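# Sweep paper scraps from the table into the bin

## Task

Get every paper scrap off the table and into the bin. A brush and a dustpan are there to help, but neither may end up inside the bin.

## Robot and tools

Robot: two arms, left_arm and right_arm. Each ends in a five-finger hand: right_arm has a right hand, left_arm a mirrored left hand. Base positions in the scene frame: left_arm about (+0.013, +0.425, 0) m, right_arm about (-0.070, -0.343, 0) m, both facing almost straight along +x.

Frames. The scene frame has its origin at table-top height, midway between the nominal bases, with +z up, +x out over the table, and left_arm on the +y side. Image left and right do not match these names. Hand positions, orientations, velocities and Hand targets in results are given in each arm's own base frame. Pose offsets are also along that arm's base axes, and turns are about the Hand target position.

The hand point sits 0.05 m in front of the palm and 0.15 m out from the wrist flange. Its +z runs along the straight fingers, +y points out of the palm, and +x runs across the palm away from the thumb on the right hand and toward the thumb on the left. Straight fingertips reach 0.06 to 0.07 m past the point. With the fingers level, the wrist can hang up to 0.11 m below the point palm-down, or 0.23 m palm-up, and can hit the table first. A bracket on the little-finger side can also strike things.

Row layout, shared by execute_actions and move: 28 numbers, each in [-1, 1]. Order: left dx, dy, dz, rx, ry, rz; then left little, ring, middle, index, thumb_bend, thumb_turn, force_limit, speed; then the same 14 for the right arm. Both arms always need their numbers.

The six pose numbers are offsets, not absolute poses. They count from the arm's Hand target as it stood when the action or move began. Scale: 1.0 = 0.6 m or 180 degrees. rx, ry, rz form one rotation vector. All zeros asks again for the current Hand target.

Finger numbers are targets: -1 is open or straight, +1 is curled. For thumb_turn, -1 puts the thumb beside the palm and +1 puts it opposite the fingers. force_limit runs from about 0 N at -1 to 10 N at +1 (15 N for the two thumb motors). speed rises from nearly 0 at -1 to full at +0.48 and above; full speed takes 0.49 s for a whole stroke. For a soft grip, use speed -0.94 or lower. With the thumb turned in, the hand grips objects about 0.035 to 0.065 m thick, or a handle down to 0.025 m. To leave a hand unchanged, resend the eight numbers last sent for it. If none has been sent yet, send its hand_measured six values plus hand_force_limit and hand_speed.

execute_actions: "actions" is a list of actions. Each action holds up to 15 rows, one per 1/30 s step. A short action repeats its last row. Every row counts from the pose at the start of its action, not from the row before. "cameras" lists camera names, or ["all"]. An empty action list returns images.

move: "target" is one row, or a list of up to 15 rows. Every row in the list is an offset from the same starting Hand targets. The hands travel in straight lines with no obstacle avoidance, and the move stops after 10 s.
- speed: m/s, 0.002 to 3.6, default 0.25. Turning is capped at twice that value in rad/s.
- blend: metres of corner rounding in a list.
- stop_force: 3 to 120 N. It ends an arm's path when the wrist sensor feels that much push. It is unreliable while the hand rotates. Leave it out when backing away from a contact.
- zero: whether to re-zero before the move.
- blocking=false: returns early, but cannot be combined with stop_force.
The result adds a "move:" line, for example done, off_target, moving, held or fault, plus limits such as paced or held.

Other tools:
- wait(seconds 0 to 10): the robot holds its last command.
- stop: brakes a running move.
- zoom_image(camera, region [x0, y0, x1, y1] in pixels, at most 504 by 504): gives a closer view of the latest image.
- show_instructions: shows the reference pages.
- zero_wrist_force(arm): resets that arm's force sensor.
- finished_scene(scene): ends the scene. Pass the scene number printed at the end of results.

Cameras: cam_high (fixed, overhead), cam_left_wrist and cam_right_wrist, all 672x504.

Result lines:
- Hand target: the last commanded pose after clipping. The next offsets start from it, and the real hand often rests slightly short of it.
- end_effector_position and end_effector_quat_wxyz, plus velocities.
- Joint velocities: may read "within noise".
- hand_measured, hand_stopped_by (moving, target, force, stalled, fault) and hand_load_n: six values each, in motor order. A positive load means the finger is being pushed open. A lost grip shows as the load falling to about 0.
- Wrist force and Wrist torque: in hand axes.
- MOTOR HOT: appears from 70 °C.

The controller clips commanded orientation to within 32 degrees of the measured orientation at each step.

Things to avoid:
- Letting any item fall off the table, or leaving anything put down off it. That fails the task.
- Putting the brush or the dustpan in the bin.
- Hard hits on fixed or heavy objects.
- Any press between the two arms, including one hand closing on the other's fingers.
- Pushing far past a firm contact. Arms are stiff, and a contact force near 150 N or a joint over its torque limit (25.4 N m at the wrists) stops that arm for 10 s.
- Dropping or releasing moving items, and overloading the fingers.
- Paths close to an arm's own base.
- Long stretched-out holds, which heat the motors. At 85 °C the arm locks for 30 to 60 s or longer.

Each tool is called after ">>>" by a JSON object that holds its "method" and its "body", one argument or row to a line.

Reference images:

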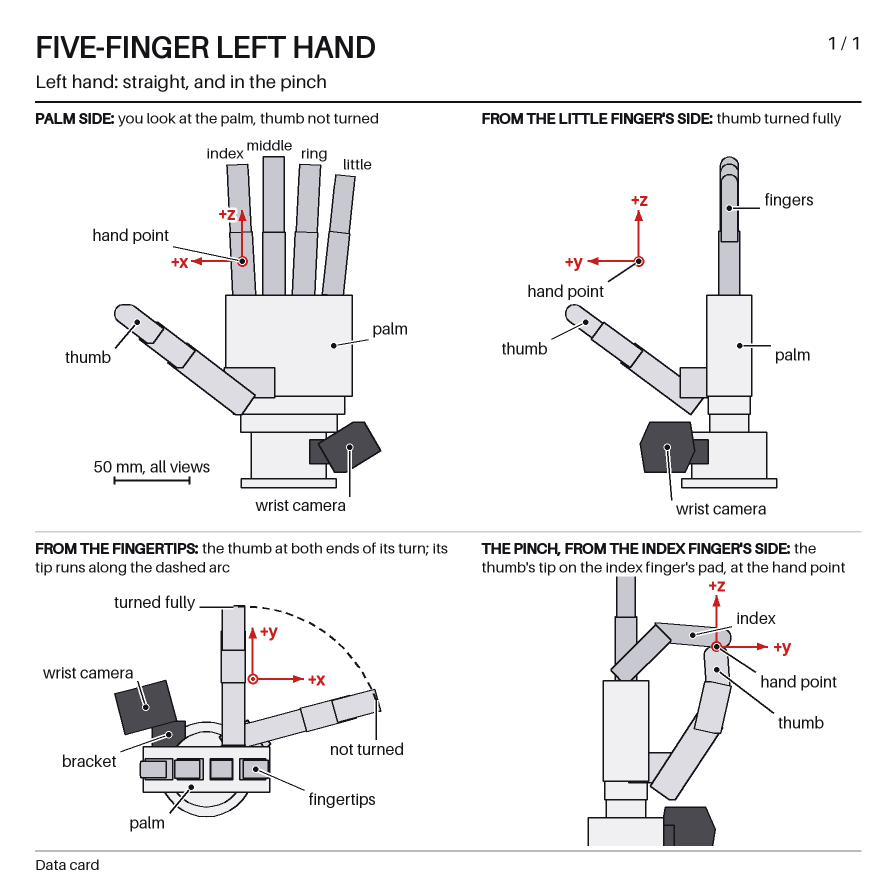

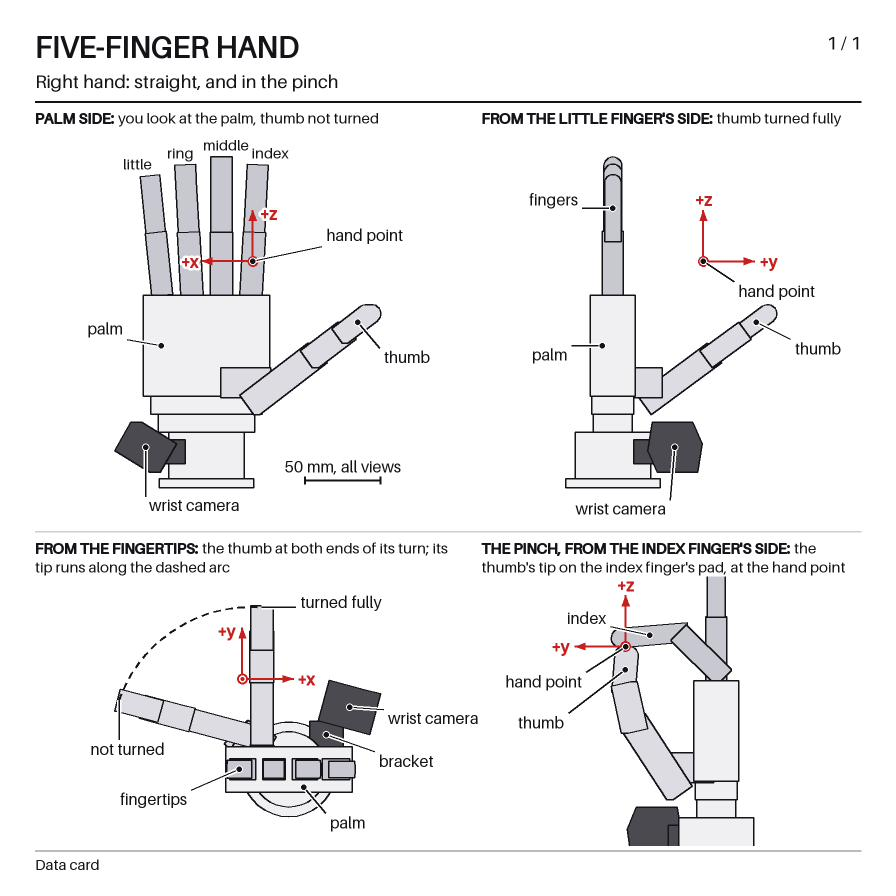

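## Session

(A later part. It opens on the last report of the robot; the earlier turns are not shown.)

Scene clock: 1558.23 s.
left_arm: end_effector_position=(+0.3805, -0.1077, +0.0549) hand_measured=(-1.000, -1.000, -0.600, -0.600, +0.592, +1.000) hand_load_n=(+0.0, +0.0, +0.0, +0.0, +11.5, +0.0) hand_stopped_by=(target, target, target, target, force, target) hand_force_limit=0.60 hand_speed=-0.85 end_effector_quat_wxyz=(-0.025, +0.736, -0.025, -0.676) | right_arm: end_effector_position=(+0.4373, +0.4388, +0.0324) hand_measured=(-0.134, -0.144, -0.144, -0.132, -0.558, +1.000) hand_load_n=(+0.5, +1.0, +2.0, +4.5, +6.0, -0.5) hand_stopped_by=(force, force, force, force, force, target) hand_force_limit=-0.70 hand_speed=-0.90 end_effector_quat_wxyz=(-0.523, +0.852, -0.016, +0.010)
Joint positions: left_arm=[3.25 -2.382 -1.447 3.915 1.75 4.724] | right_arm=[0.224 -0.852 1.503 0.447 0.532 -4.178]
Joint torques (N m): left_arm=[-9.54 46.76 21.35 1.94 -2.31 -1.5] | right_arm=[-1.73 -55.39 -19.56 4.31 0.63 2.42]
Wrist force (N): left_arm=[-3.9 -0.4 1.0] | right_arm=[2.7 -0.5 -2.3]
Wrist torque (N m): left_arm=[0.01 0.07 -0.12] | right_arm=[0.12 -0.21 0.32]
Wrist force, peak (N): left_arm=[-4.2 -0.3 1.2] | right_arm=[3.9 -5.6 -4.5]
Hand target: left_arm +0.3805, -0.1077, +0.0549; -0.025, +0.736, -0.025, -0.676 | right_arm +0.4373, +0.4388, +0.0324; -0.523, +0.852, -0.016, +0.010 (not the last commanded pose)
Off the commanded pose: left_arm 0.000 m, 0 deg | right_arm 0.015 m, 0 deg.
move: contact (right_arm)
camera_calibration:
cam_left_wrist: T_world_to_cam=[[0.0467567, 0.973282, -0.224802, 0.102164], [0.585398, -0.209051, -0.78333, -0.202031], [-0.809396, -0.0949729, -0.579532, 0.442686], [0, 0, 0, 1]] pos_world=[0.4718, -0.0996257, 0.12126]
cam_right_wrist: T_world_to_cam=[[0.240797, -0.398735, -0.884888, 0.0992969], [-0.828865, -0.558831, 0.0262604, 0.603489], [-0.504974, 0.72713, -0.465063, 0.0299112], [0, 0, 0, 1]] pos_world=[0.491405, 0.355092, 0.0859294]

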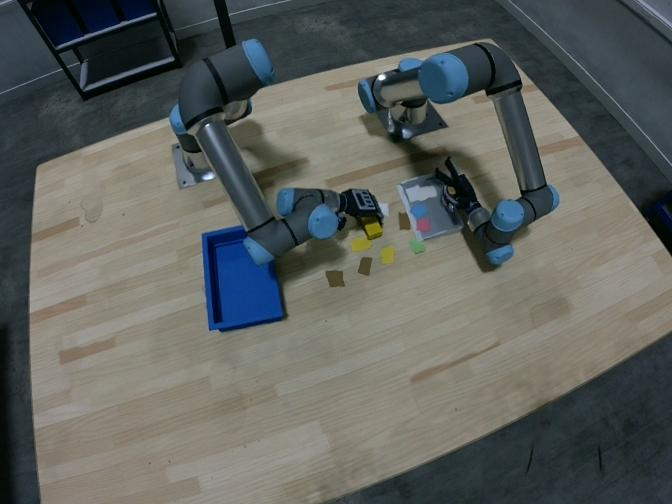

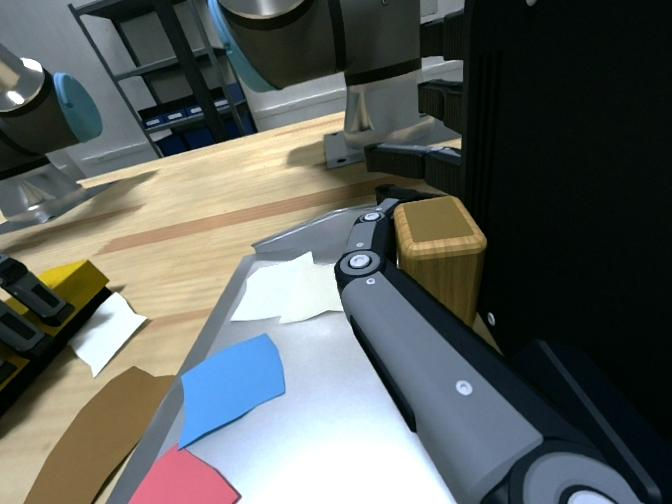

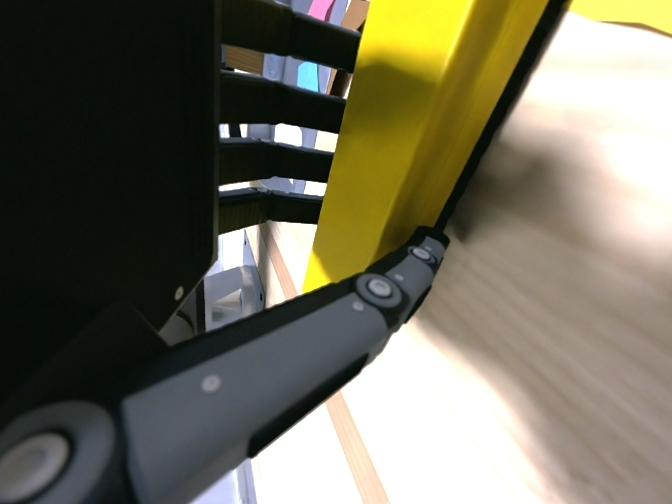

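>>> {"method": "move", "body": {
  "target": [
    [0,0,0,0,0,0,-1,-1,-0.6,-0.6,0.95,1,0.6,-0.85,0,0.205,0,0,0,0,0.1,0.1,0.2,0.2,0.2,1,-0.7,-0.9],
    [0,0,0,0,0,0,-1,-1,-0.6,-0.6,0.95,1,0.6,-0.85,0,0.23,0.003,0,0,0,0.1,0.1,0.2,0.2,0.2,1,-0.7,-0.9],
    [0,0,0,0,0,0,-1,-1,-0.6,-0.6,0.95,1,0.6,-0.85,0,0.34,0.003,0,0,0,0.1,0.1,0.2,0.2,0.2,1,-0.7,-0.9]
  ],
  "speed": 0.06,
  "stop_force": 20,
  "cameras": ["all"]
}}

>>> {"method": "zoom_image", "body": {
  "camera": "cam_high",
  "region": [290, 150, 500, 300]
}}

>>> {"method": "zoom_image", "body": {
  "camera": "cam_left_wrist",
  "region": [0, 200, 300, 504]
}}

Scene clock: 1578.40 s.
left_arm: end_effector_position=(+0.3805, -0.1077, +0.0549) hand_measured=(-1.000, -1.000, -0.600, -0.600, +0.592, +1.000) hand_load_n=(+0.0, +0.0, +0.0, +0.0, +9.5, +0.5) hand_stopped_by=(target, target, target, target, force, target) hand_force_limit=0.60 hand_speed=-0.85 end_effector_quat_wxyz=(-0.025, +0.736, -0.025, -0.676) | right_arm: end_effector_position=(+0.4373, +0.6428, +0.0342) hand_measured=(-0.134, -0.144, -0.144, -0.132, -0.558, +1.000) hand_load_n=(-2.5, +0.0, +1.5, +3.0, +6.5, -2.0) hand_stopped_by=(force, force, force, force, force, target) hand_force_limit=-0.70 hand_speed=-0.90 end_effector_quat_wxyz=(-0.523, +0.852, -0.016, +0.010)
Joint positions: left_arm=[3.25 -2.382 -1.447 3.915 1.75 4.724] | right_arm=[0.559 -0.673 1.072 0.335 0.741 -3.729]
Joint torques (N m): left_arm=[-10.08 47.09 20.21 1.17 -2.06 -1.43] | right_arm=[17.09 -41.45 -24.68 2.37 -0.53 2.53]
Wrist force (N): left_arm=[-3.5 -13.2 0.2] | right_arm=[2.6 7.1 -14.0]
Wrist torque (N m): left_arm=[-0.80 0.07 0.01] | right_arm=[0.81 0.50 0.34]
Wrist force, peak (N): left_arm=[-3.2 -13.5 -0.3] | right_arm=[-0.2 -3.1 -18.3]
Hand target: left_arm +0.3805, -0.1077, +0.0549; -0.025, +0.736, -0.025, -0.676 | right_arm +0.4373, +0.6428, +0.0342; -0.523, +0.852, -0.016, +0.010
Off the commanded pose: left_arm 0.000 m, 0 deg | right_arm 0.000 m, 0 deg.
move: done
camera_calibration:
cam_left_wrist: T_world_to_cam=[[0.0467567, 0.973282, -0.224802, 0.102164], [0.585398, -0.209051, -0.78333, -0.202031], [-0.809396, -0.0949729, -0.579532, 0.442686], [0, 0, 0, 1]] pos_world=[0.4718, -0.0996257, 0.12126]
cam_right_wrist: T_world_to_cam=[[0.240797, -0.398735, -0.884888, 0.182232], [-0.828865, -0.558831, 0.0262604, 0.717443], [-0.504974, 0.72713, -0.465063, -0.117586], [0, 0, 0, 1]] pos_world=[0.491405, 0.559092, 0.0877294]

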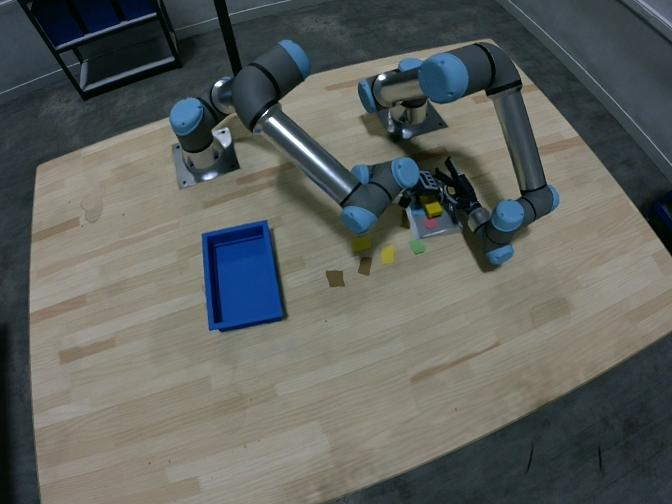

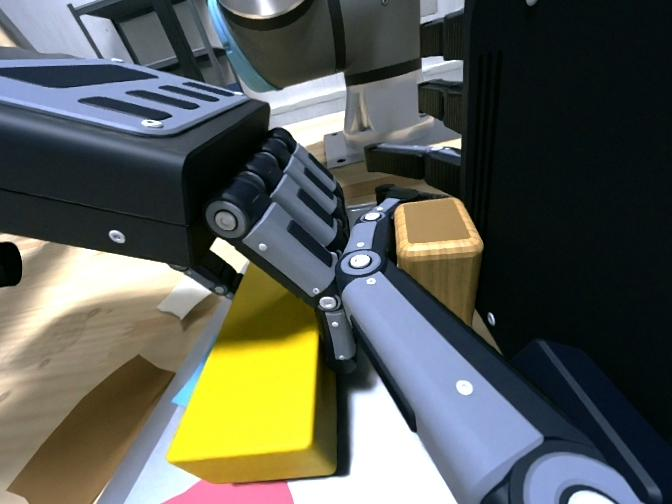

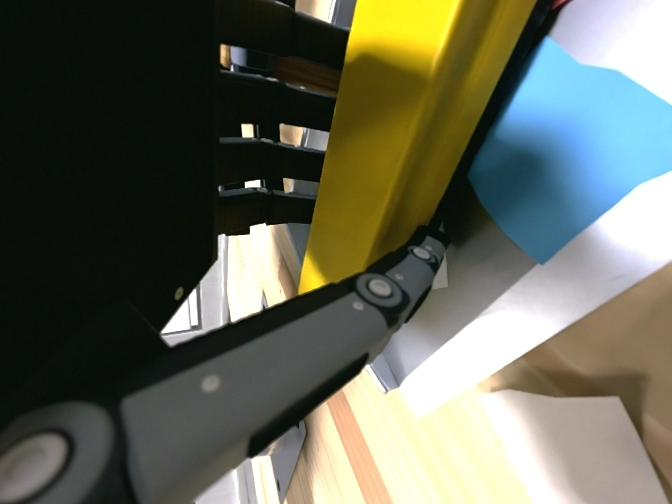

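Scaled by 2.400.

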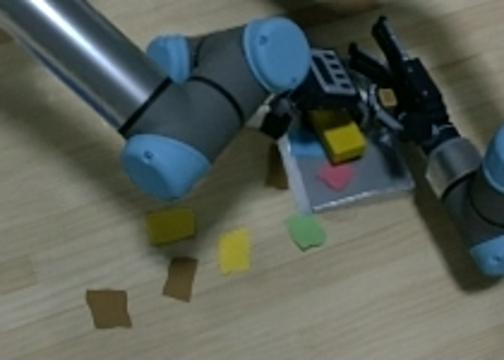

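Scaled by 1.658.

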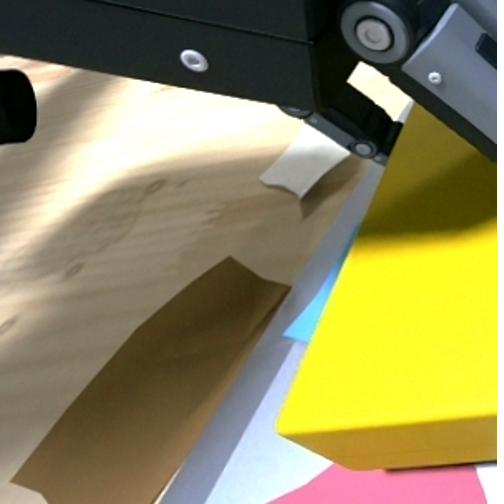

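>>> {"method": "move", "body": {
  "target": [
    [0,0,0,0,0,0,-1,-1,-0.6,-0.6,0.95,1,0.6,-0.85,0,-0.03,0,0,0,0,0.1,0.1,0.2,0.2,0.2,1,-0.7,-0.9],
    [0,0,0,0,0,0,-1,-1,-0.6,-0.6,0.95,1,0.6,-0.85,0,-0.06,0.08,0,0,0,0.1,0.1,0.2,0.2,0.2,1,-0.7,-0.9],
    [0,0,0,0,0,0,-1,-1,-0.6,-0.6,0.95,1,0.6,-0.85,0,-0.35,0.12,0,0,0,0.1,0.1,0.2,0.2,0.2,1,-0.7,-0.9]
  ],
  "speed": 0.12,
  "blend": [0.005,0.02,0],
  "cameras": ["all"]
}}

>>> {"method": "zoom_image", "body": {
  "camera": "cam_high",
  "region": [290, 150, 500, 300]
}}

>>> {"method": "zoom_image", "body": {
  "camera": "cam_left_wrist",
  "region": [0, 200, 400, 504]
}}

Scene clock: 1599.30 s.
left_arm: end_effector_position=(+0.3805, -0.1077, +0.0549) hand_measured=(-1.000, -1.000, -0.600, -0.600, +0.592, +1.000) hand_load_n=(+0.0, +0.0, +0.0, +0.0, +10.0, -0.5) hand_stopped_by=(target, target, target, target, force, target) hand_force_limit=0.60 hand_speed=-0.85 end_effector_quat_wxyz=(-0.025, +0.736, -0.025, -0.676) | right_arm: end_effector_position=(+0.4373, +0.4329, +0.1062) hand_measured=(-0.134, -0.144, -0.144, -0.132, -0.558, +1.000) hand_load_n=(+0.0, +0.0, +1.5, +4.5, +6.0, -1.0) hand_stopped_by=(force, force, force, force, force, target) hand_force_limit=-0.70 hand_speed=-0.90 end_effector_quat_wxyz=(-0.523, +0.852, -0.016, +0.010)
Joint positions: left_arm=[3.25 -2.382 -1.447 3.915 1.75 4.724] | right_arm=[0.213 -0.95 1.459 0.607 0.527 -4.198]
Joint torques (N m): left_arm=[-9.04 46.35 21.52 -0.89 -2.32 -1.45] | right_arm=[-8.87 -38.09 -6.96 4.28 -3.1 -2.75]
Wrist force (N): left_arm=[-2.8 0.1 0.0] | right_arm=[1.2 2.4 -1.4]
Wrist torque (N m): left_arm=[0.06 0.06 -0.10] | right_arm=[0.13 -0.23 0.36]
Wrist force, peak (N): left_arm=[-3.4 -13.7 -0.2] | right_arm=[2.7 7.2 -14.5]
Hand target: left_arm +0.3805, -0.1077, +0.0549; -0.025, +0.736, -0.025, -0.676 | right_arm +0.4373, +0.4328, +0.1062; -0.523, +0.852, -0.016, +0.010
Off the commanded pose: left_arm 0.000 m, 0 deg | right_arm 0.000 m, 0 deg.
move: done
camera_calibration:
cam_left_wrist: T_world_to_cam=[[0.0467567, 0.973282, -0.224802, 0.102164], [0.585398, -0.209051, -0.78333, -0.202031], [-0.809396, -0.0949729, -0.579532, 0.442686], [0, 0, 0, 1]] pos_world=[0.4718, -0.0996257, 0.12126]
cam_right_wrist: T_world_to_cam=[[0.240936, -0.398625, -0.8849, 0.162233], [-0.828893, -0.558801, 0.0260393, 0.59829], [-0.504863, 0.727213, -0.465053, 0.0684842], [0, 0, 0, 1]] pos_world=[0.491405, 0.349192, 0.15983]

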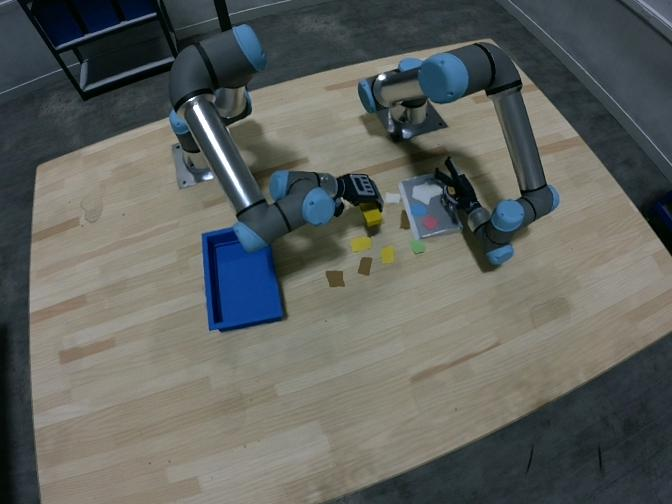

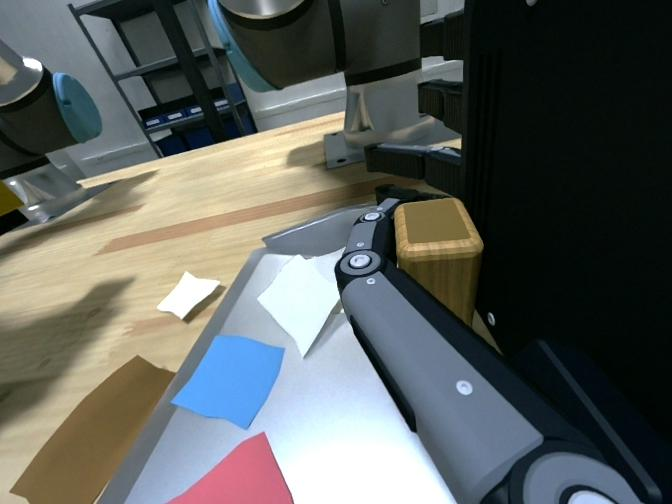

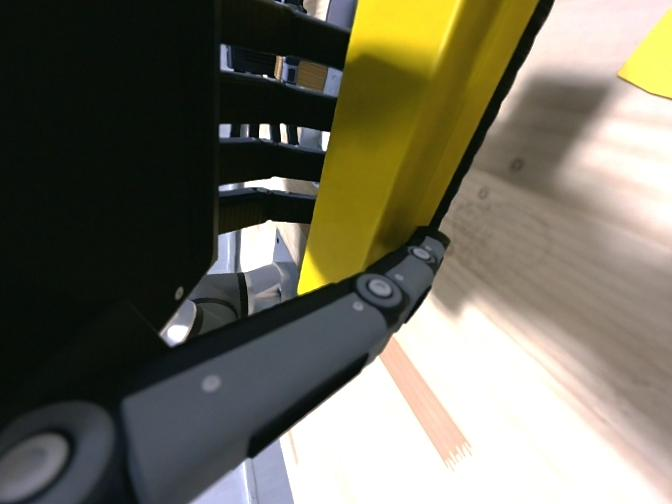

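Scaled by 2.400.

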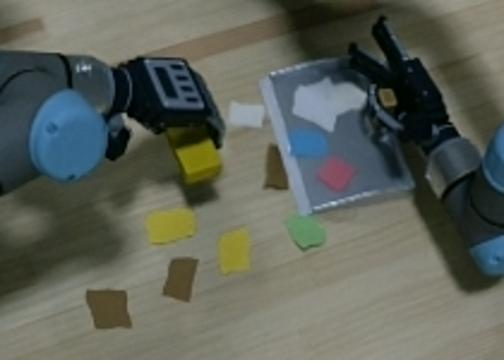

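Scaled by 1.260.

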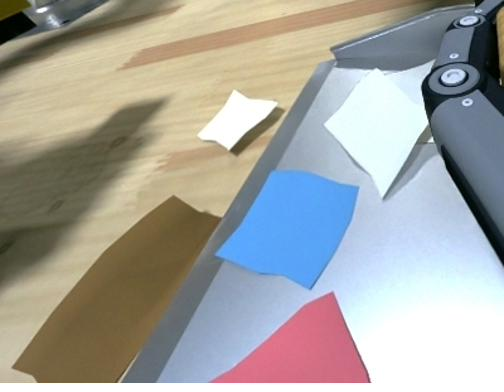

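>>> {"method": "move", "body": {
  "target": [
    [0,0,0.008,0,0,0,-1,-1,-0.6,-0.6,0.95,1,0.6,-0.85,0,0,0,0,0,0,0.1,0.1,0.2,0.2,0.2,1,-0.7,-0.9],
    [-0.0333,0,0.008,0,0,0,-1,-1,-0.6,-0.6,0.95,1,0.6,-0.85,-0.037,0.033,-0.115,0,0,0,0.1,0.1,0.2,0.2,0.2,1,-0.7,-0.9],
    [-0.0333,0,0,0,0,0,-1,-1,-0.6,-0.6,0.95,1,0.6,-0.85,-0.037,0.033,-0.118,0,0,0,0.1,0.1,0.2,0.2,0.2,1,-0.7,-0.9]
  ],
  "speed": 0.1
}}

>>> {"method": "move", "body": {
  "target": [0,0,0,0,0,0,-1,-1,-0.6,-0.6,0.95,1,0.6,-0.85,0,0,-0.03,0,0,0,0.1,0.1,0.2,0.2,0.2,1,-0.7,-0.9],
  "speed": 0.01,
  "stop_force": 5,
  "cameras": ["all"]
}}

>>> {"method": "zoom_image", "body": {
  "camera": "cam_high",
  "region": [290, 150, 500, 300]
}}

>>> {"method": "zoom_image", "body": {
  "camera": "cam_left_wrist",
  "region": [0, 200, 400, 504]
}}

Scene clock: 1703.33 s.
left_arm: end_effector_position=(+0.3605, -0.1077, +0.0551) hand_measured=(-1.000, -1.000, -0.600, -0.600, +0.592, +1.000) hand_load_n=(+0.0, +0.0, +0.0, +0.0, +9.5, +1.0) hand_stopped_by=(target, target, target, target, force, target) hand_force_limit=0.60 hand_speed=-0.85 end_effector_quat_wxyz=(-0.025, +0.736, -0.025, -0.676) | right_arm: end_effector_position=(+0.4151, +0.4526, +0.0354) hand_measured=(-0.134, -0.144, -0.144, -0.132, -0.558, +1.000) hand_load_n=(+0.0, +0.0, +2.0, +4.5, +6.0, -0.5) hand_stopped_by=(force, force, force, force, force, target) hand_force_limit=-0.70 hand_speed=-0.90 end_effector_quat_wxyz=(-0.523, +0.852, -0.016, +0.010)
Joint positions: left_arm=[3.254 -2.345 -1.52 3.952 1.754 4.724] | right_arm=[0.262 -0.893 1.555 0.382 0.55 -4.114]
Joint torques (N m): left_arm=[10.89 33 5.86 1.24 2.14 2.29] | right_arm=[8.63 -31.49 -6.45 -0.42 0.4 2.51]
Wrist force (N): left_arm=[1.7 -0.3 -1.0] | right_arm=[1.2 2.5 -1.3]
Wrist torque (N m): left_arm=[-0.02 -0.07 0.02] | right_arm=[0.19 -0.23 0.24]
Wrist force, peak (N): left_arm=[4.3 0.6 -0.8] | right_arm=[1.1 2.9 -1.8]
Hand target: left_arm +0.3605, -0.1077, +0.0549; -0.025, +0.736, -0.025, -0.676 | right_arm +0.4151, +0.4526, +0.0354; -0.523, +0.852, -0.016, +0.010
Off the commanded pose: left_arm 0.000 m, 0 deg | right_arm 0.000 m, 0 deg.
move: done

Scene clock: 1705.27 s.
left_arm: end_effector_position=(+0.3605, -0.1077, +0.0549) hand_measured=(-1.000, -1.000, -0.600, -0.600, +0.592, +1.000) hand_load_n=(+0.0, +0.0, +0.0, +0.0, +9.5, +0.5) hand_stopped_by=(target, target, target, target, force, target) hand_force_limit=0.60 hand_speed=-0.85 end_effector_quat_wxyz=(-0.025, +0.736, -0.025, -0.676) | right_arm: end_effector_position=(+0.4151, +0.4526, +0.0289) hand_measured=(-0.134, -0.144, -0.144, -0.132, -0.558, +1.000) hand_load_n=(+0.0, +0.5, +2.0, +4.5, +6.0, -1.0) hand_stopped_by=(force, force, force, force, force, target) hand_force_limit=-0.70 hand_speed=-0.90 end_effector_quat_wxyz=(-0.523, +0.852, -0.016, +0.010)
Joint positions: left_arm=[3.254 -2.345 -1.52 3.952 1.754 4.724] | right_arm=[0.262 -0.883 1.558 0.369 0.55 -4.114]
Joint torques (N m): left_arm=[8.03 32.14 4.8 1.4 0.59 1.2] | right_arm=[6.91 -54.3 -19.81 4.27 0.41 1.15]
Wrist force (N): left_arm=[-1.4 -1.4 -2.5] | right_arm=[1.8 0.9 -1.1]
Wrist torque (N m): left_arm=[-0.05 -0.04 -0.06] | right_arm=[0.16 -0.29 0.26]
Wrist force, peak (N): left_arm=[-1.7 -1.2 -2.6] | right_arm=[2.4 -4.5 -2.3]
Hand target: left_arm +0.3605, -0.1077, +0.0549; -0.025, +0.736, -0.025, -0.676 | right_arm +0.4151, +0.4526, +0.0289; -0.523, +0.852, -0.016, +0.010 (not the last commanded pose)
Off the commanded pose: left_arm 0.000 m, 0 deg | right_arm 0.012 m, 0 deg.
move: contact (right_arm)
camera_calibration:
cam_left_wrist: T_world_to_cam=[[0.0467567, 0.973282, -0.224802, 0.103099], [0.585398, -0.209051, -0.78333, -0.190324], [-0.809396, -0.0949729, -0.579532, 0.426498], [0, 0, 0, 1]] pos_world=[0.4518, -0.0996257, 0.12126]
cam_right_wrist: T_world_to_cam=[[0.240797, -0.398735, -0.884888, 0.107137], [-0.828865, -0.558831, 0.0262604, 0.592889], [-0.504974, 0.72713, -0.465063, 0.00708516], [0, 0, 0, 1]] pos_world=[0.469205, 0.368892, 0.0825294]

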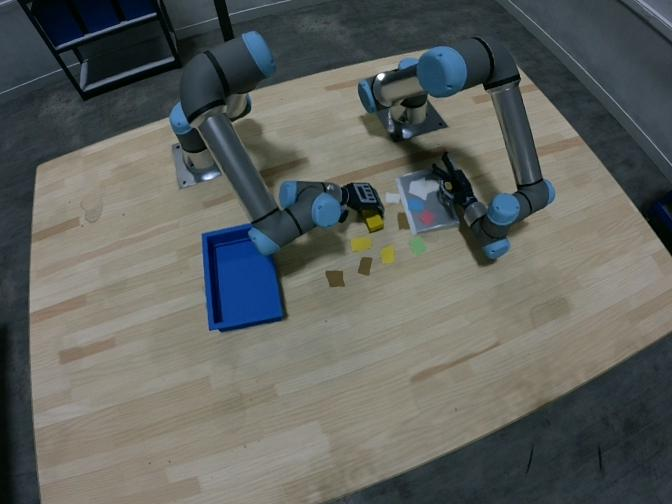

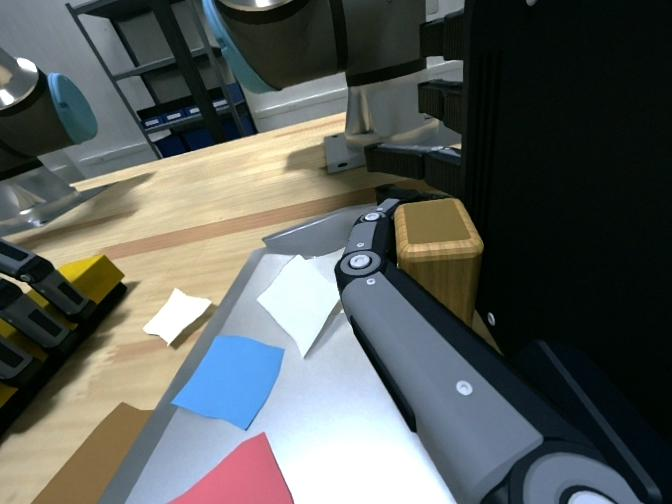

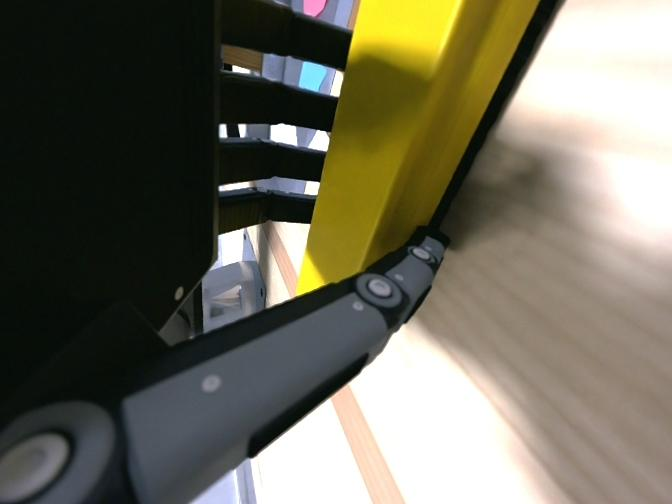

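Scaled by 2.400.

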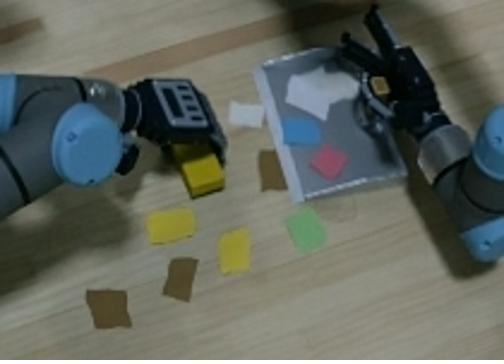

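Scaled by 1.260.

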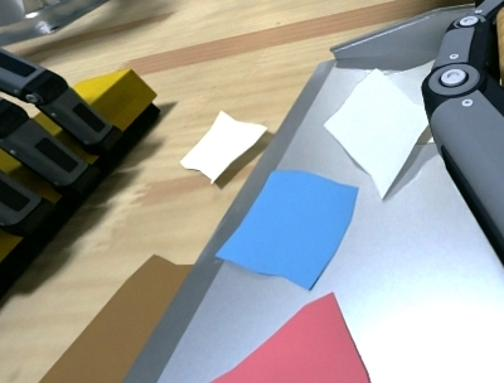

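>>> {"method": "move", "body": {
  "target": [
    [0,0,0,0,0,0,-1,-1,-0.6,-0.6,0.95,1,0.6,-0.85,0,0.18,0,0,0,0,0.1,0.1,0.2,0.2,0.2,1,-0.7,-0.9],
    [0,0,0,0,0,0,-1,-1,-0.6,-0.6,0.95,1,0.6,-0.85,0,0.21,0.003,0,0,0,0.1,0.1,0.2,0.2,0.2,1,-0.7,-0.9],
    [0,0,0,0,0,0,-1,-1,-0.6,-0.6,0.95,1,0.6,-0.85,0,0.266,0.003,0,0,0,0.1,0.1,0.2,0.2,0.2,1,-0.7,-0.9]
  ],
  "speed": 0.06,
  "stop_force": 20,
  "cameras": ["all"]
}}

>>> {"method": "zoom_image", "body": {
  "camera": "cam_left_wrist",
  "region": [0, 200, 400, 504]
}}

Scene clock: 1727.37 s.
left_arm: end_effector_position=(+0.3605, -0.1077, +0.0549) hand_measured=(-1.000, -1.000, -0.600, -0.600, +0.592, +1.000) hand_load_n=(+0.0, +0.0, +0.0, +0.0, +9.5, +0.5) hand_stopped_by=(target, target, target, target, force, target) hand_force_limit=0.60 hand_speed=-0.85 end_effector_quat_wxyz=(-0.025, +0.736, -0.025, -0.676) | right_arm: end_effector_position=(+0.4151, +0.6122, +0.0307) hand_measured=(-0.134, -0.144, -0.144, -0.132, -0.558, +1.000) hand_load_n=(+1.0, +1.0, +2.0, +4.0, +5.5, +0.0) hand_stopped_by=(force, force, force, force, force, target) hand_force_limit=-0.70 hand_speed=-0.90 end_effector_quat_wxyz=(-0.523, +0.852, -0.016, +0.010)
Joint positions: left_arm=[3.254 -2.345 -1.52 3.952 1.754 4.724] | right_arm=[0.535 -0.753 1.238 0.267 0.723 -3.753]
Joint torques (N m): left_arm=[-0.8 32.09 7.3 1.47 -1.75 -1.03] | right_arm=[8.69 -35.24 -21.88 3.01 1.49 2.45]
Wrist force (N): left_arm=[-4.0 0.0 -1.6] | right_arm=[1.0 -2.7 -6.7]
Wrist torque (N m): left_arm=[0.02 0.03 -0.20] | right_arm=[-0.03 -0.27 0.16]
Wrist force, peak (N): left_arm=[-4.4 0.4 -1.5] | right_arm=[1.2 -3.8 -9.4]
Hand target: left_arm +0.3605, -0.1077, +0.0549; -0.025, +0.736, -0.025, -0.676 | right_arm +0.4151, +0.6122, +0.0307; -0.523, +0.852, -0.016, +0.010
Off the commanded pose: left_arm 0.000 m, 0 deg | right_arm 0.000 m, 0 deg.
move: done
camera_calibration:
cam_left_wrist: T_world_to_cam=[[0.0467567, 0.973282, -0.224802, 0.103099], [0.585398, -0.209051, -0.78333, -0.190324], [-0.809396, -0.0949729, -0.579532, 0.426498], [0, 0, 0, 1]] pos_world=[0.4518, -0.0996257, 0.12126]
cam_right_wrist: T_world_to_cam=[[0.240797, -0.398735, -0.884888, 0.172367], [-0.828865, -0.558831, 0.0262604, 0.682031], [-0.504974, 0.72713, -0.465063, -0.108128], [0, 0, 0, 1]] pos_world=[0.469205, 0.528492, 0.0843294]

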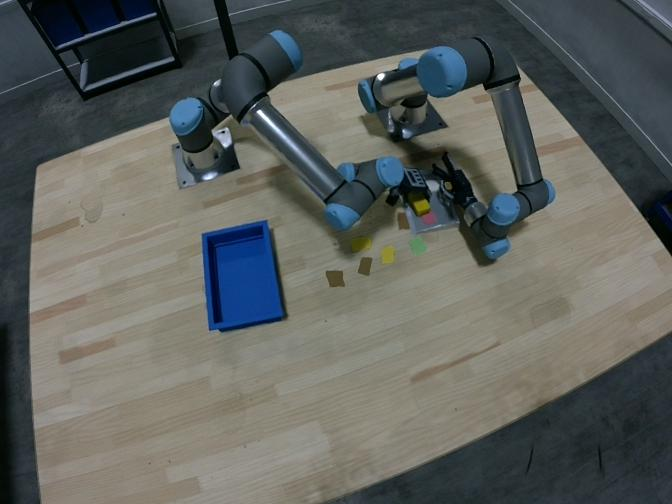

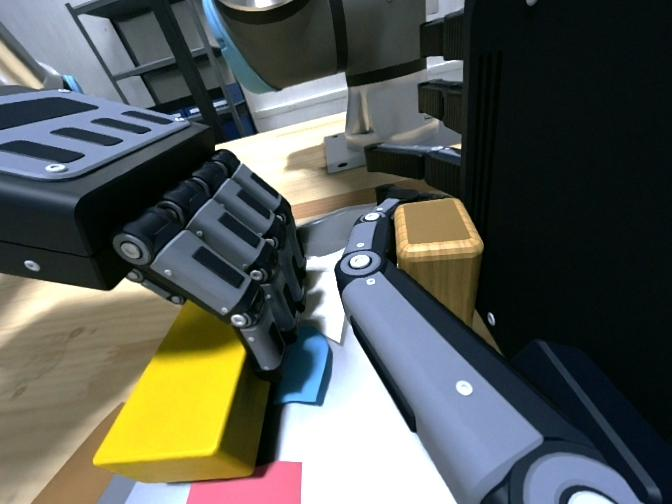

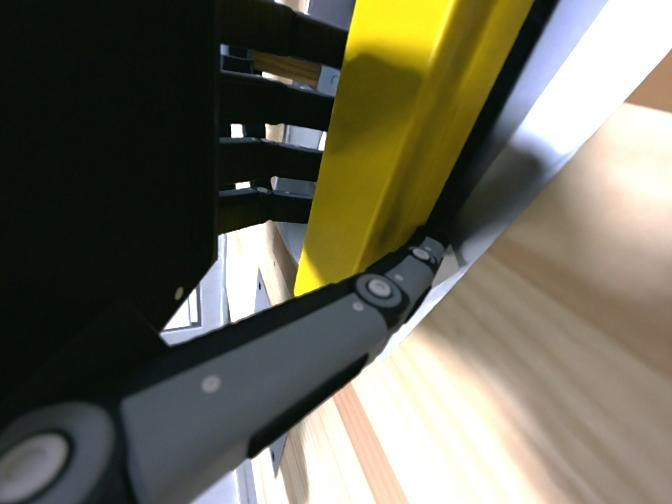

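Scaled by 1.260.

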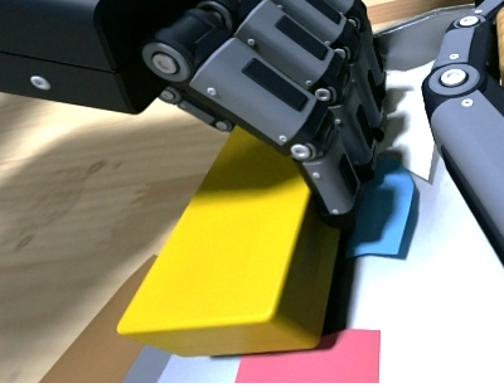

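>>> {"method": "move", "body": {
  "target": [
    [0,0,0,0,0,0,-1,-1,-0.6,-0.6,0.95,1,0.6,-0.85,0,0,0.08,0,0,0,0.1,0.1,0.2,0.2,0.2,1,-0.7,-0.9],
    [0,0,0,0,0,0,-1,-1,-0.6,-0.6,0.95,1,0.6,-0.85,0,-0.35,0.12,0,0,0,0.1,0.1,0.2,0.2,0.2,1,-0.7,-0.9]
  ],
  "speed": 0.12,
  "blend": [0.02,0],
  "cameras": ["all"]
}}

>>> {"method": "zoom_image", "body": {
  "camera": "cam_high",
  "region": [290, 150, 500, 300]
}}

>>> {"method": "zoom_image", "body": {
  "camera": "cam_left_wrist",
  "region": [0, 200, 400, 504]
}}

Scene clock: 1745.50 s.
left_arm: end_effector_position=(+0.3605, -0.1077, +0.0549) hand_measured=(-1.000, -1.000, -0.600, -0.600, +0.592, +1.000) hand_load_n=(+0.0, +0.0, +0.0, +0.0, +9.5, +0.5) hand_stopped_by=(target, target, target, target, force, target) hand_force_limit=0.60 hand_speed=-0.85 end_effector_quat_wxyz=(-0.025, +0.736, -0.025, -0.676) | right_arm: end_effector_position=(+0.4151, +0.4022, +0.1027) hand_measured=(-0.134, -0.144, -0.144, -0.132, -0.558, +1.000) hand_load_n=(+0.0, +0.5, +2.0, +4.0, +6.0, +0.0) hand_stopped_by=(force, force, force, force, force, target) hand_force_limit=-0.70 hand_speed=-0.90 end_effector_quat_wxyz=(-0.523, +0.852, -0.016, +0.010)
Joint positions: left_arm=[3.254 -2.345 -1.52 3.952 1.754 4.724] | right_arm=[0.159 -0.998 1.577 0.625 0.505 -4.299]
Joint torques (N m): left_arm=[-8.48 33.86 14.76 1.31 -1.79 -0.89] | right_arm=[-8.86 -29.64 -7.76 4.67 -3.22 -2.44]
Wrist force (N): left_arm=[-2.4 -0.9 -1.8] | right_arm=[1.3 2.9 -1.1]
Wrist torque (N m): left_arm=[0.00 0.03 -0.12] | right_arm=[0.22 -0.25 0.37]
Wrist force, peak (N): left_arm=[-4.5 0.0 -1.4] | right_arm=[0.9 -3.1 -7.1]
Hand target: left_arm +0.3605, -0.1077, +0.0549; -0.025, +0.736, -0.025, -0.676 | right_arm +0.4151, +0.4022, +0.1027; -0.523, +0.852, -0.016, +0.010
Off the commanded pose: left_arm 0.000 m, 0 deg | right_arm 0.000 m, 0 deg.
move: done
camera_calibration:
cam_left_wrist: T_world_to_cam=[[0.0467567, 0.973282, -0.224802, 0.103099], [0.585398, -0.209051, -0.78333, -0.190324], [-0.809396, -0.0949729, -0.579532, 0.426498], [0, 0, 0, 1]] pos_world=[0.4518, -0.0996257, 0.12126]
cam_right_wrist: T_world_to_cam=[[0.240863, -0.398675, -0.884898, 0.152336], [-0.828914, -0.558766, 0.0261176, 0.562866], [-0.504863, 0.727213, -0.465053, 0.0779013], [0, 0, 0, 1]] pos_world=[0.469205, 0.318592, 0.15633]

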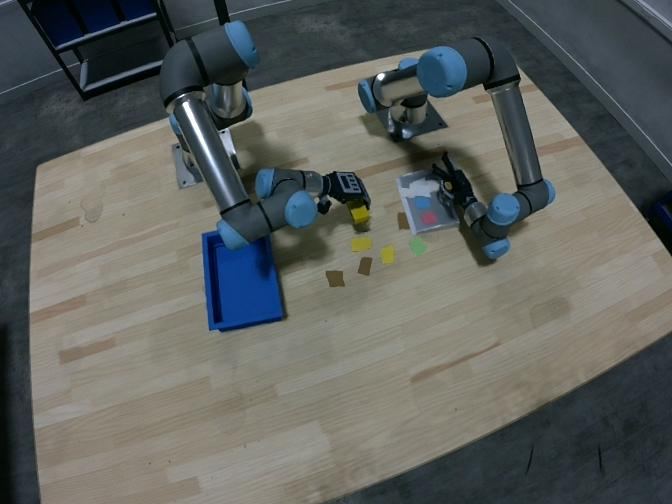

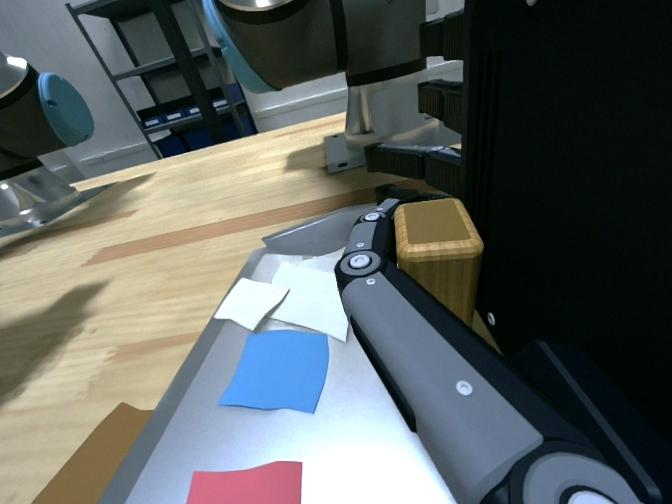

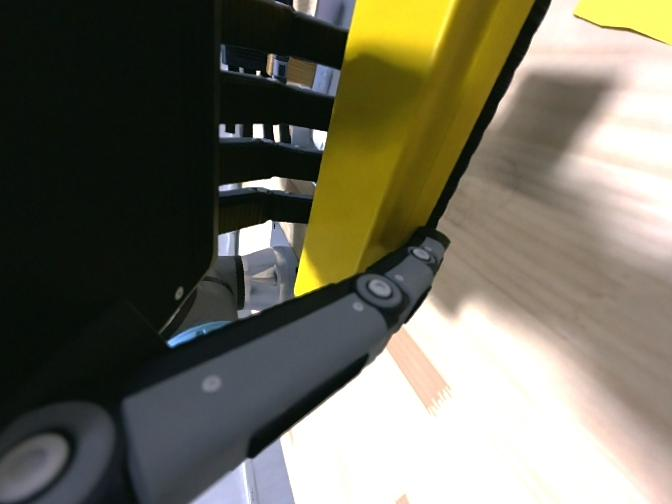

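Scaled by 2.400.

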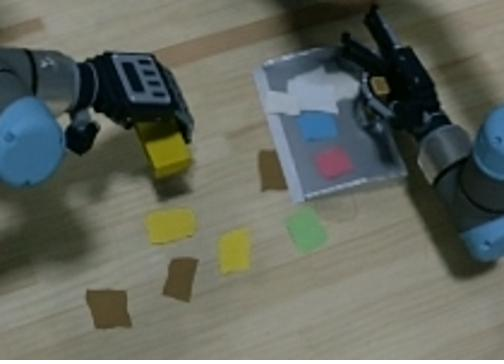

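Scaled by 1.260.

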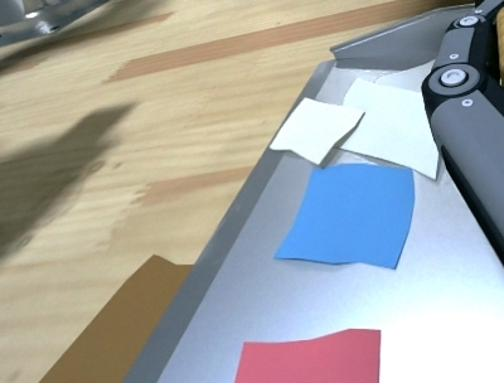

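>>> {"method": "move", "body": {
  "target": [
    [0,0.0333,0.003,0,0,0,-1,-1,-0.6,-0.6,0.95,1,0.6,-0.85,0,0,0,0,0,0,0.1,0.1,0.2,0.2,0.2,1,-0.7,-0.9],
    [0.15,0.0375,0.003,0,0,0,-1,-1,-0.6,-0.6,0.95,1,0.6,-0.85,0.1815,-0.3145,0,0,0,0,0.1,0.1,0.2,0.2,0.2,1,-0.7,-0.9],
    [0.15,0.0375,0,0,0,0,-1,-1,-0.6,-0.6,0.95,1,0.6,-0.85,0.1815,-0.3145,-0.115,0,0,0,0.1,0.1,0.2,0.2,0.2,1,-0.7,-0.9]
  ],
  "speed": 0.1
}}

>>> {"method": "move", "body": {
  "target": [0,0,0,0,0,0,-1,-1,-0.6,-0.6,0.95,1,0.6,-0.85,0,0,-0.03,0,0,0,0.1,0.1,0.2,0.2,0.2,1,-0.7,-0.9],
  "speed": 0.01,
  "stop_force": 4,
  "cameras": ["all"]
}}

>>> {"method": "zoom_image", "body": {
  "camera": "cam_high",
  "region": [290, 150, 500, 300]
}}

>>> {"method": "zoom_image", "body": {
  "camera": "cam_left_wrist",
  "region": [0, 200, 400, 504]
}}

Scene clock: 1794.30 s.
left_arm: end_effector_position=(+0.4505, -0.0852, +0.0549) hand_measured=(-1.000, -1.000, -0.600, -0.600, +0.592, +1.000) hand_load_n=(+0.0, +0.0, +0.0, +0.0, +9.5, +0.0) hand_stopped_by=(target, target, target, target, force, target) hand_force_limit=0.60 hand_speed=-0.85 end_effector_quat_wxyz=(-0.025, +0.736, -0.025, -0.676) | right_arm: end_effector_position=(+0.5240, +0.2134, +0.0339) hand_measured=(-0.134, -0.144, -0.144, -0.132, -0.558, +1.000) hand_load_n=(+0.0, +0.5, +2.0, +4.0, +6.5, +0.0) hand_stopped_by=(force, force, force, force, force, target) hand_force_limit=-0.70 hand_speed=-0.90 end_effector_quat_wxyz=(-0.523, +0.852, -0.016, +0.010)
Joint positions: left_arm=[3.272 -2.52 -1.167 3.774 1.771 4.726] | right_arm=[-0.216 -0.675 1.4 1.182 0.499 -5.093]
Joint torques (N m): left_arm=[-11.35 34.46 5.49 2.67 -2.47 -1.47] | right_arm=[9.25 -36.74 -19.03 0.55 -2.73 2.48]
Wrist force (N): left_arm=[-9.3 -4.0 -5.2] | right_arm=[1.2 2.1 -1.1]
Wrist torque (N m): left_arm=[-0.08 0.14 -0.39] | right_arm=[0.12 -0.23 0.16]
Wrist force, peak (N): left_arm=[-9.3 -4.0 -5.2] | right_arm=[1.3 3.2 -1.2]
Hand target: left_arm +0.4505, -0.0852, +0.0549; -0.025, +0.736, -0.025, -0.676 | right_arm +0.5240, +0.2135, +0.0337; -0.523, +0.852, -0.016, +0.010
Off the commanded pose: left_arm 0.000 m, 0 deg | right_arm 0.000 m, 0 deg.
move: done

Scene clock: 1796.13 s.
left_arm: end_effector_position=(+0.4505, -0.0852, +0.0549) hand_measured=(-1.000, -1.000, -0.600, -0.600, +0.592, +1.000) hand_load_n=(+0.0, +0.0, +0.0, +0.0, +9.5, -0.5) hand_stopped_by=(target, target, target, target, force, target) hand_force_limit=0.60 hand_speed=-0.85 end_effector_quat_wxyz=(-0.025, +0.736, -0.025, -0.676) | right_arm: end_effector_position=(+0.5240, +0.2135, +0.0269) hand_measured=(-0.134, -0.144, -0.144, -0.132, -0.558, +1.000) hand_load_n=(+0.5, +1.0, +2.0, +4.0, +6.0, +0.5) hand_stopped_by=(force, force, force, force, force, target) hand_force_limit=-0.70 hand_speed=-0.90 end_effector_quat_wxyz=(-0.523, +0.852, -0.016, +0.010)
Joint positions: left_arm=[3.272 -2.52 -1.167 3.774 1.771 4.726] | right_arm=[-0.216 -0.663 1.4 1.171 0.499 -5.093]
Joint torques (N m): left_arm=[-11.89 35.44 5.53 2.78 -2.15 -1.78] | right_arm=[6.34 -59.89 -7.35 4.88 0.44 1.23]
Wrist force (N): left_arm=[-9.4 -4.1 -5.6] | right_arm=[1.2 1.2 -1.8]
Wrist torque (N m): left_arm=[-0.07 0.11 -0.38] | right_arm=[0.13 -0.25 0.19]
Wrist force, peak (N): left_arm=[-9.5 -4.2 -5.7] | right_arm=[1.5 -4.0 -4.2]
Hand target: left_arm +0.4505, -0.0852, +0.0549; -0.025, +0.736, -0.025, -0.676 | right_arm +0.5240, +0.2135, +0.0269; -0.523, +0.852, -0.016, +0.010 (not the last commanded pose)
Off the commanded pose: left_arm 0.000 m, 0 deg | right_arm 0.011 m, 0 deg.
move: contact (right_arm)
camera_calibration:
cam_left_wrist: T_world_to_cam=[[0.0467567, 0.973282, -0.224802, 0.0769917], [0.585398, -0.209051, -0.78333, -0.238306], [-0.809396, -0.0949729, -0.579532, 0.501481], [0, 0, 0, 1]] pos_world=[0.5418, -0.0771257, 0.12126]
cam_right_wrist: T_world_to_cam=[[0.24087, -0.398686, -0.88489, -0.0162422], [-0.828844, -0.558867, 0.0261821, 0.549587], [-0.504974, 0.72713, -0.465063, 0.235003], [0, 0, 0, 1]] pos_world=[0.578105, 0.129792, 0.0805296]

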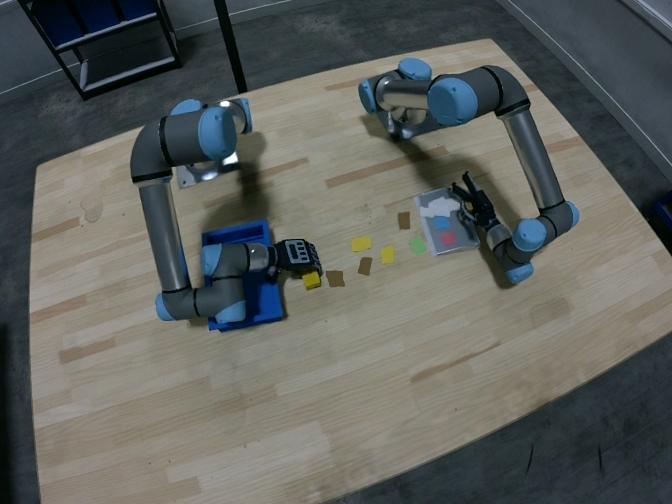

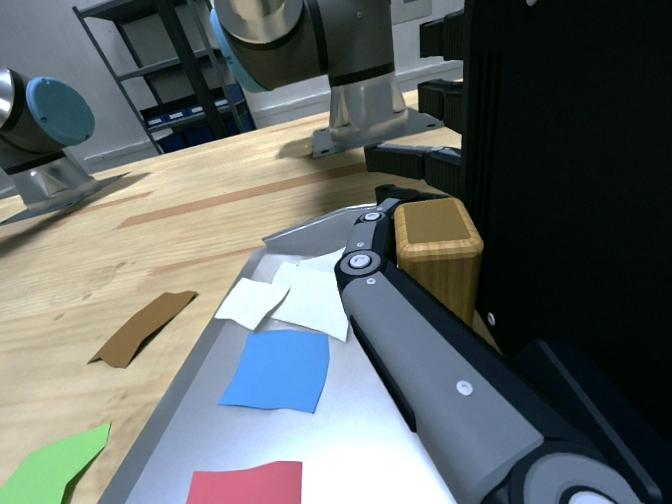

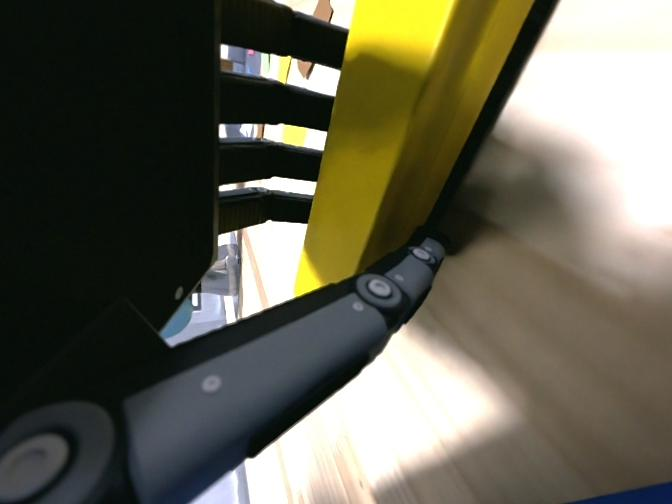

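Scaled by 2.400.

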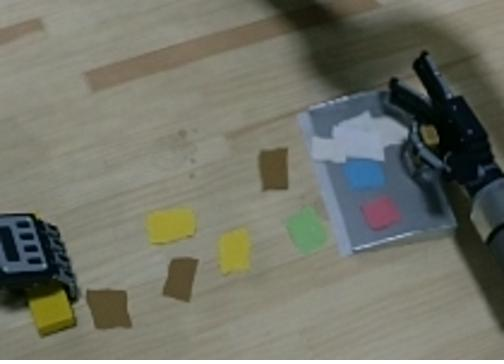

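Scaled by 1.260.

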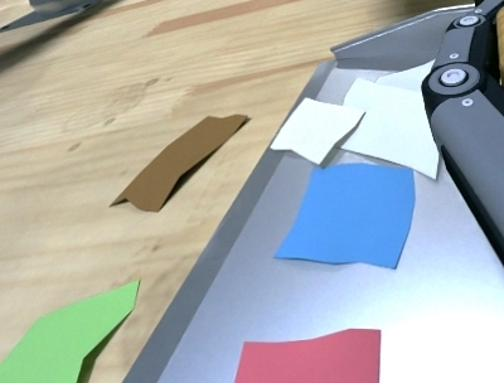

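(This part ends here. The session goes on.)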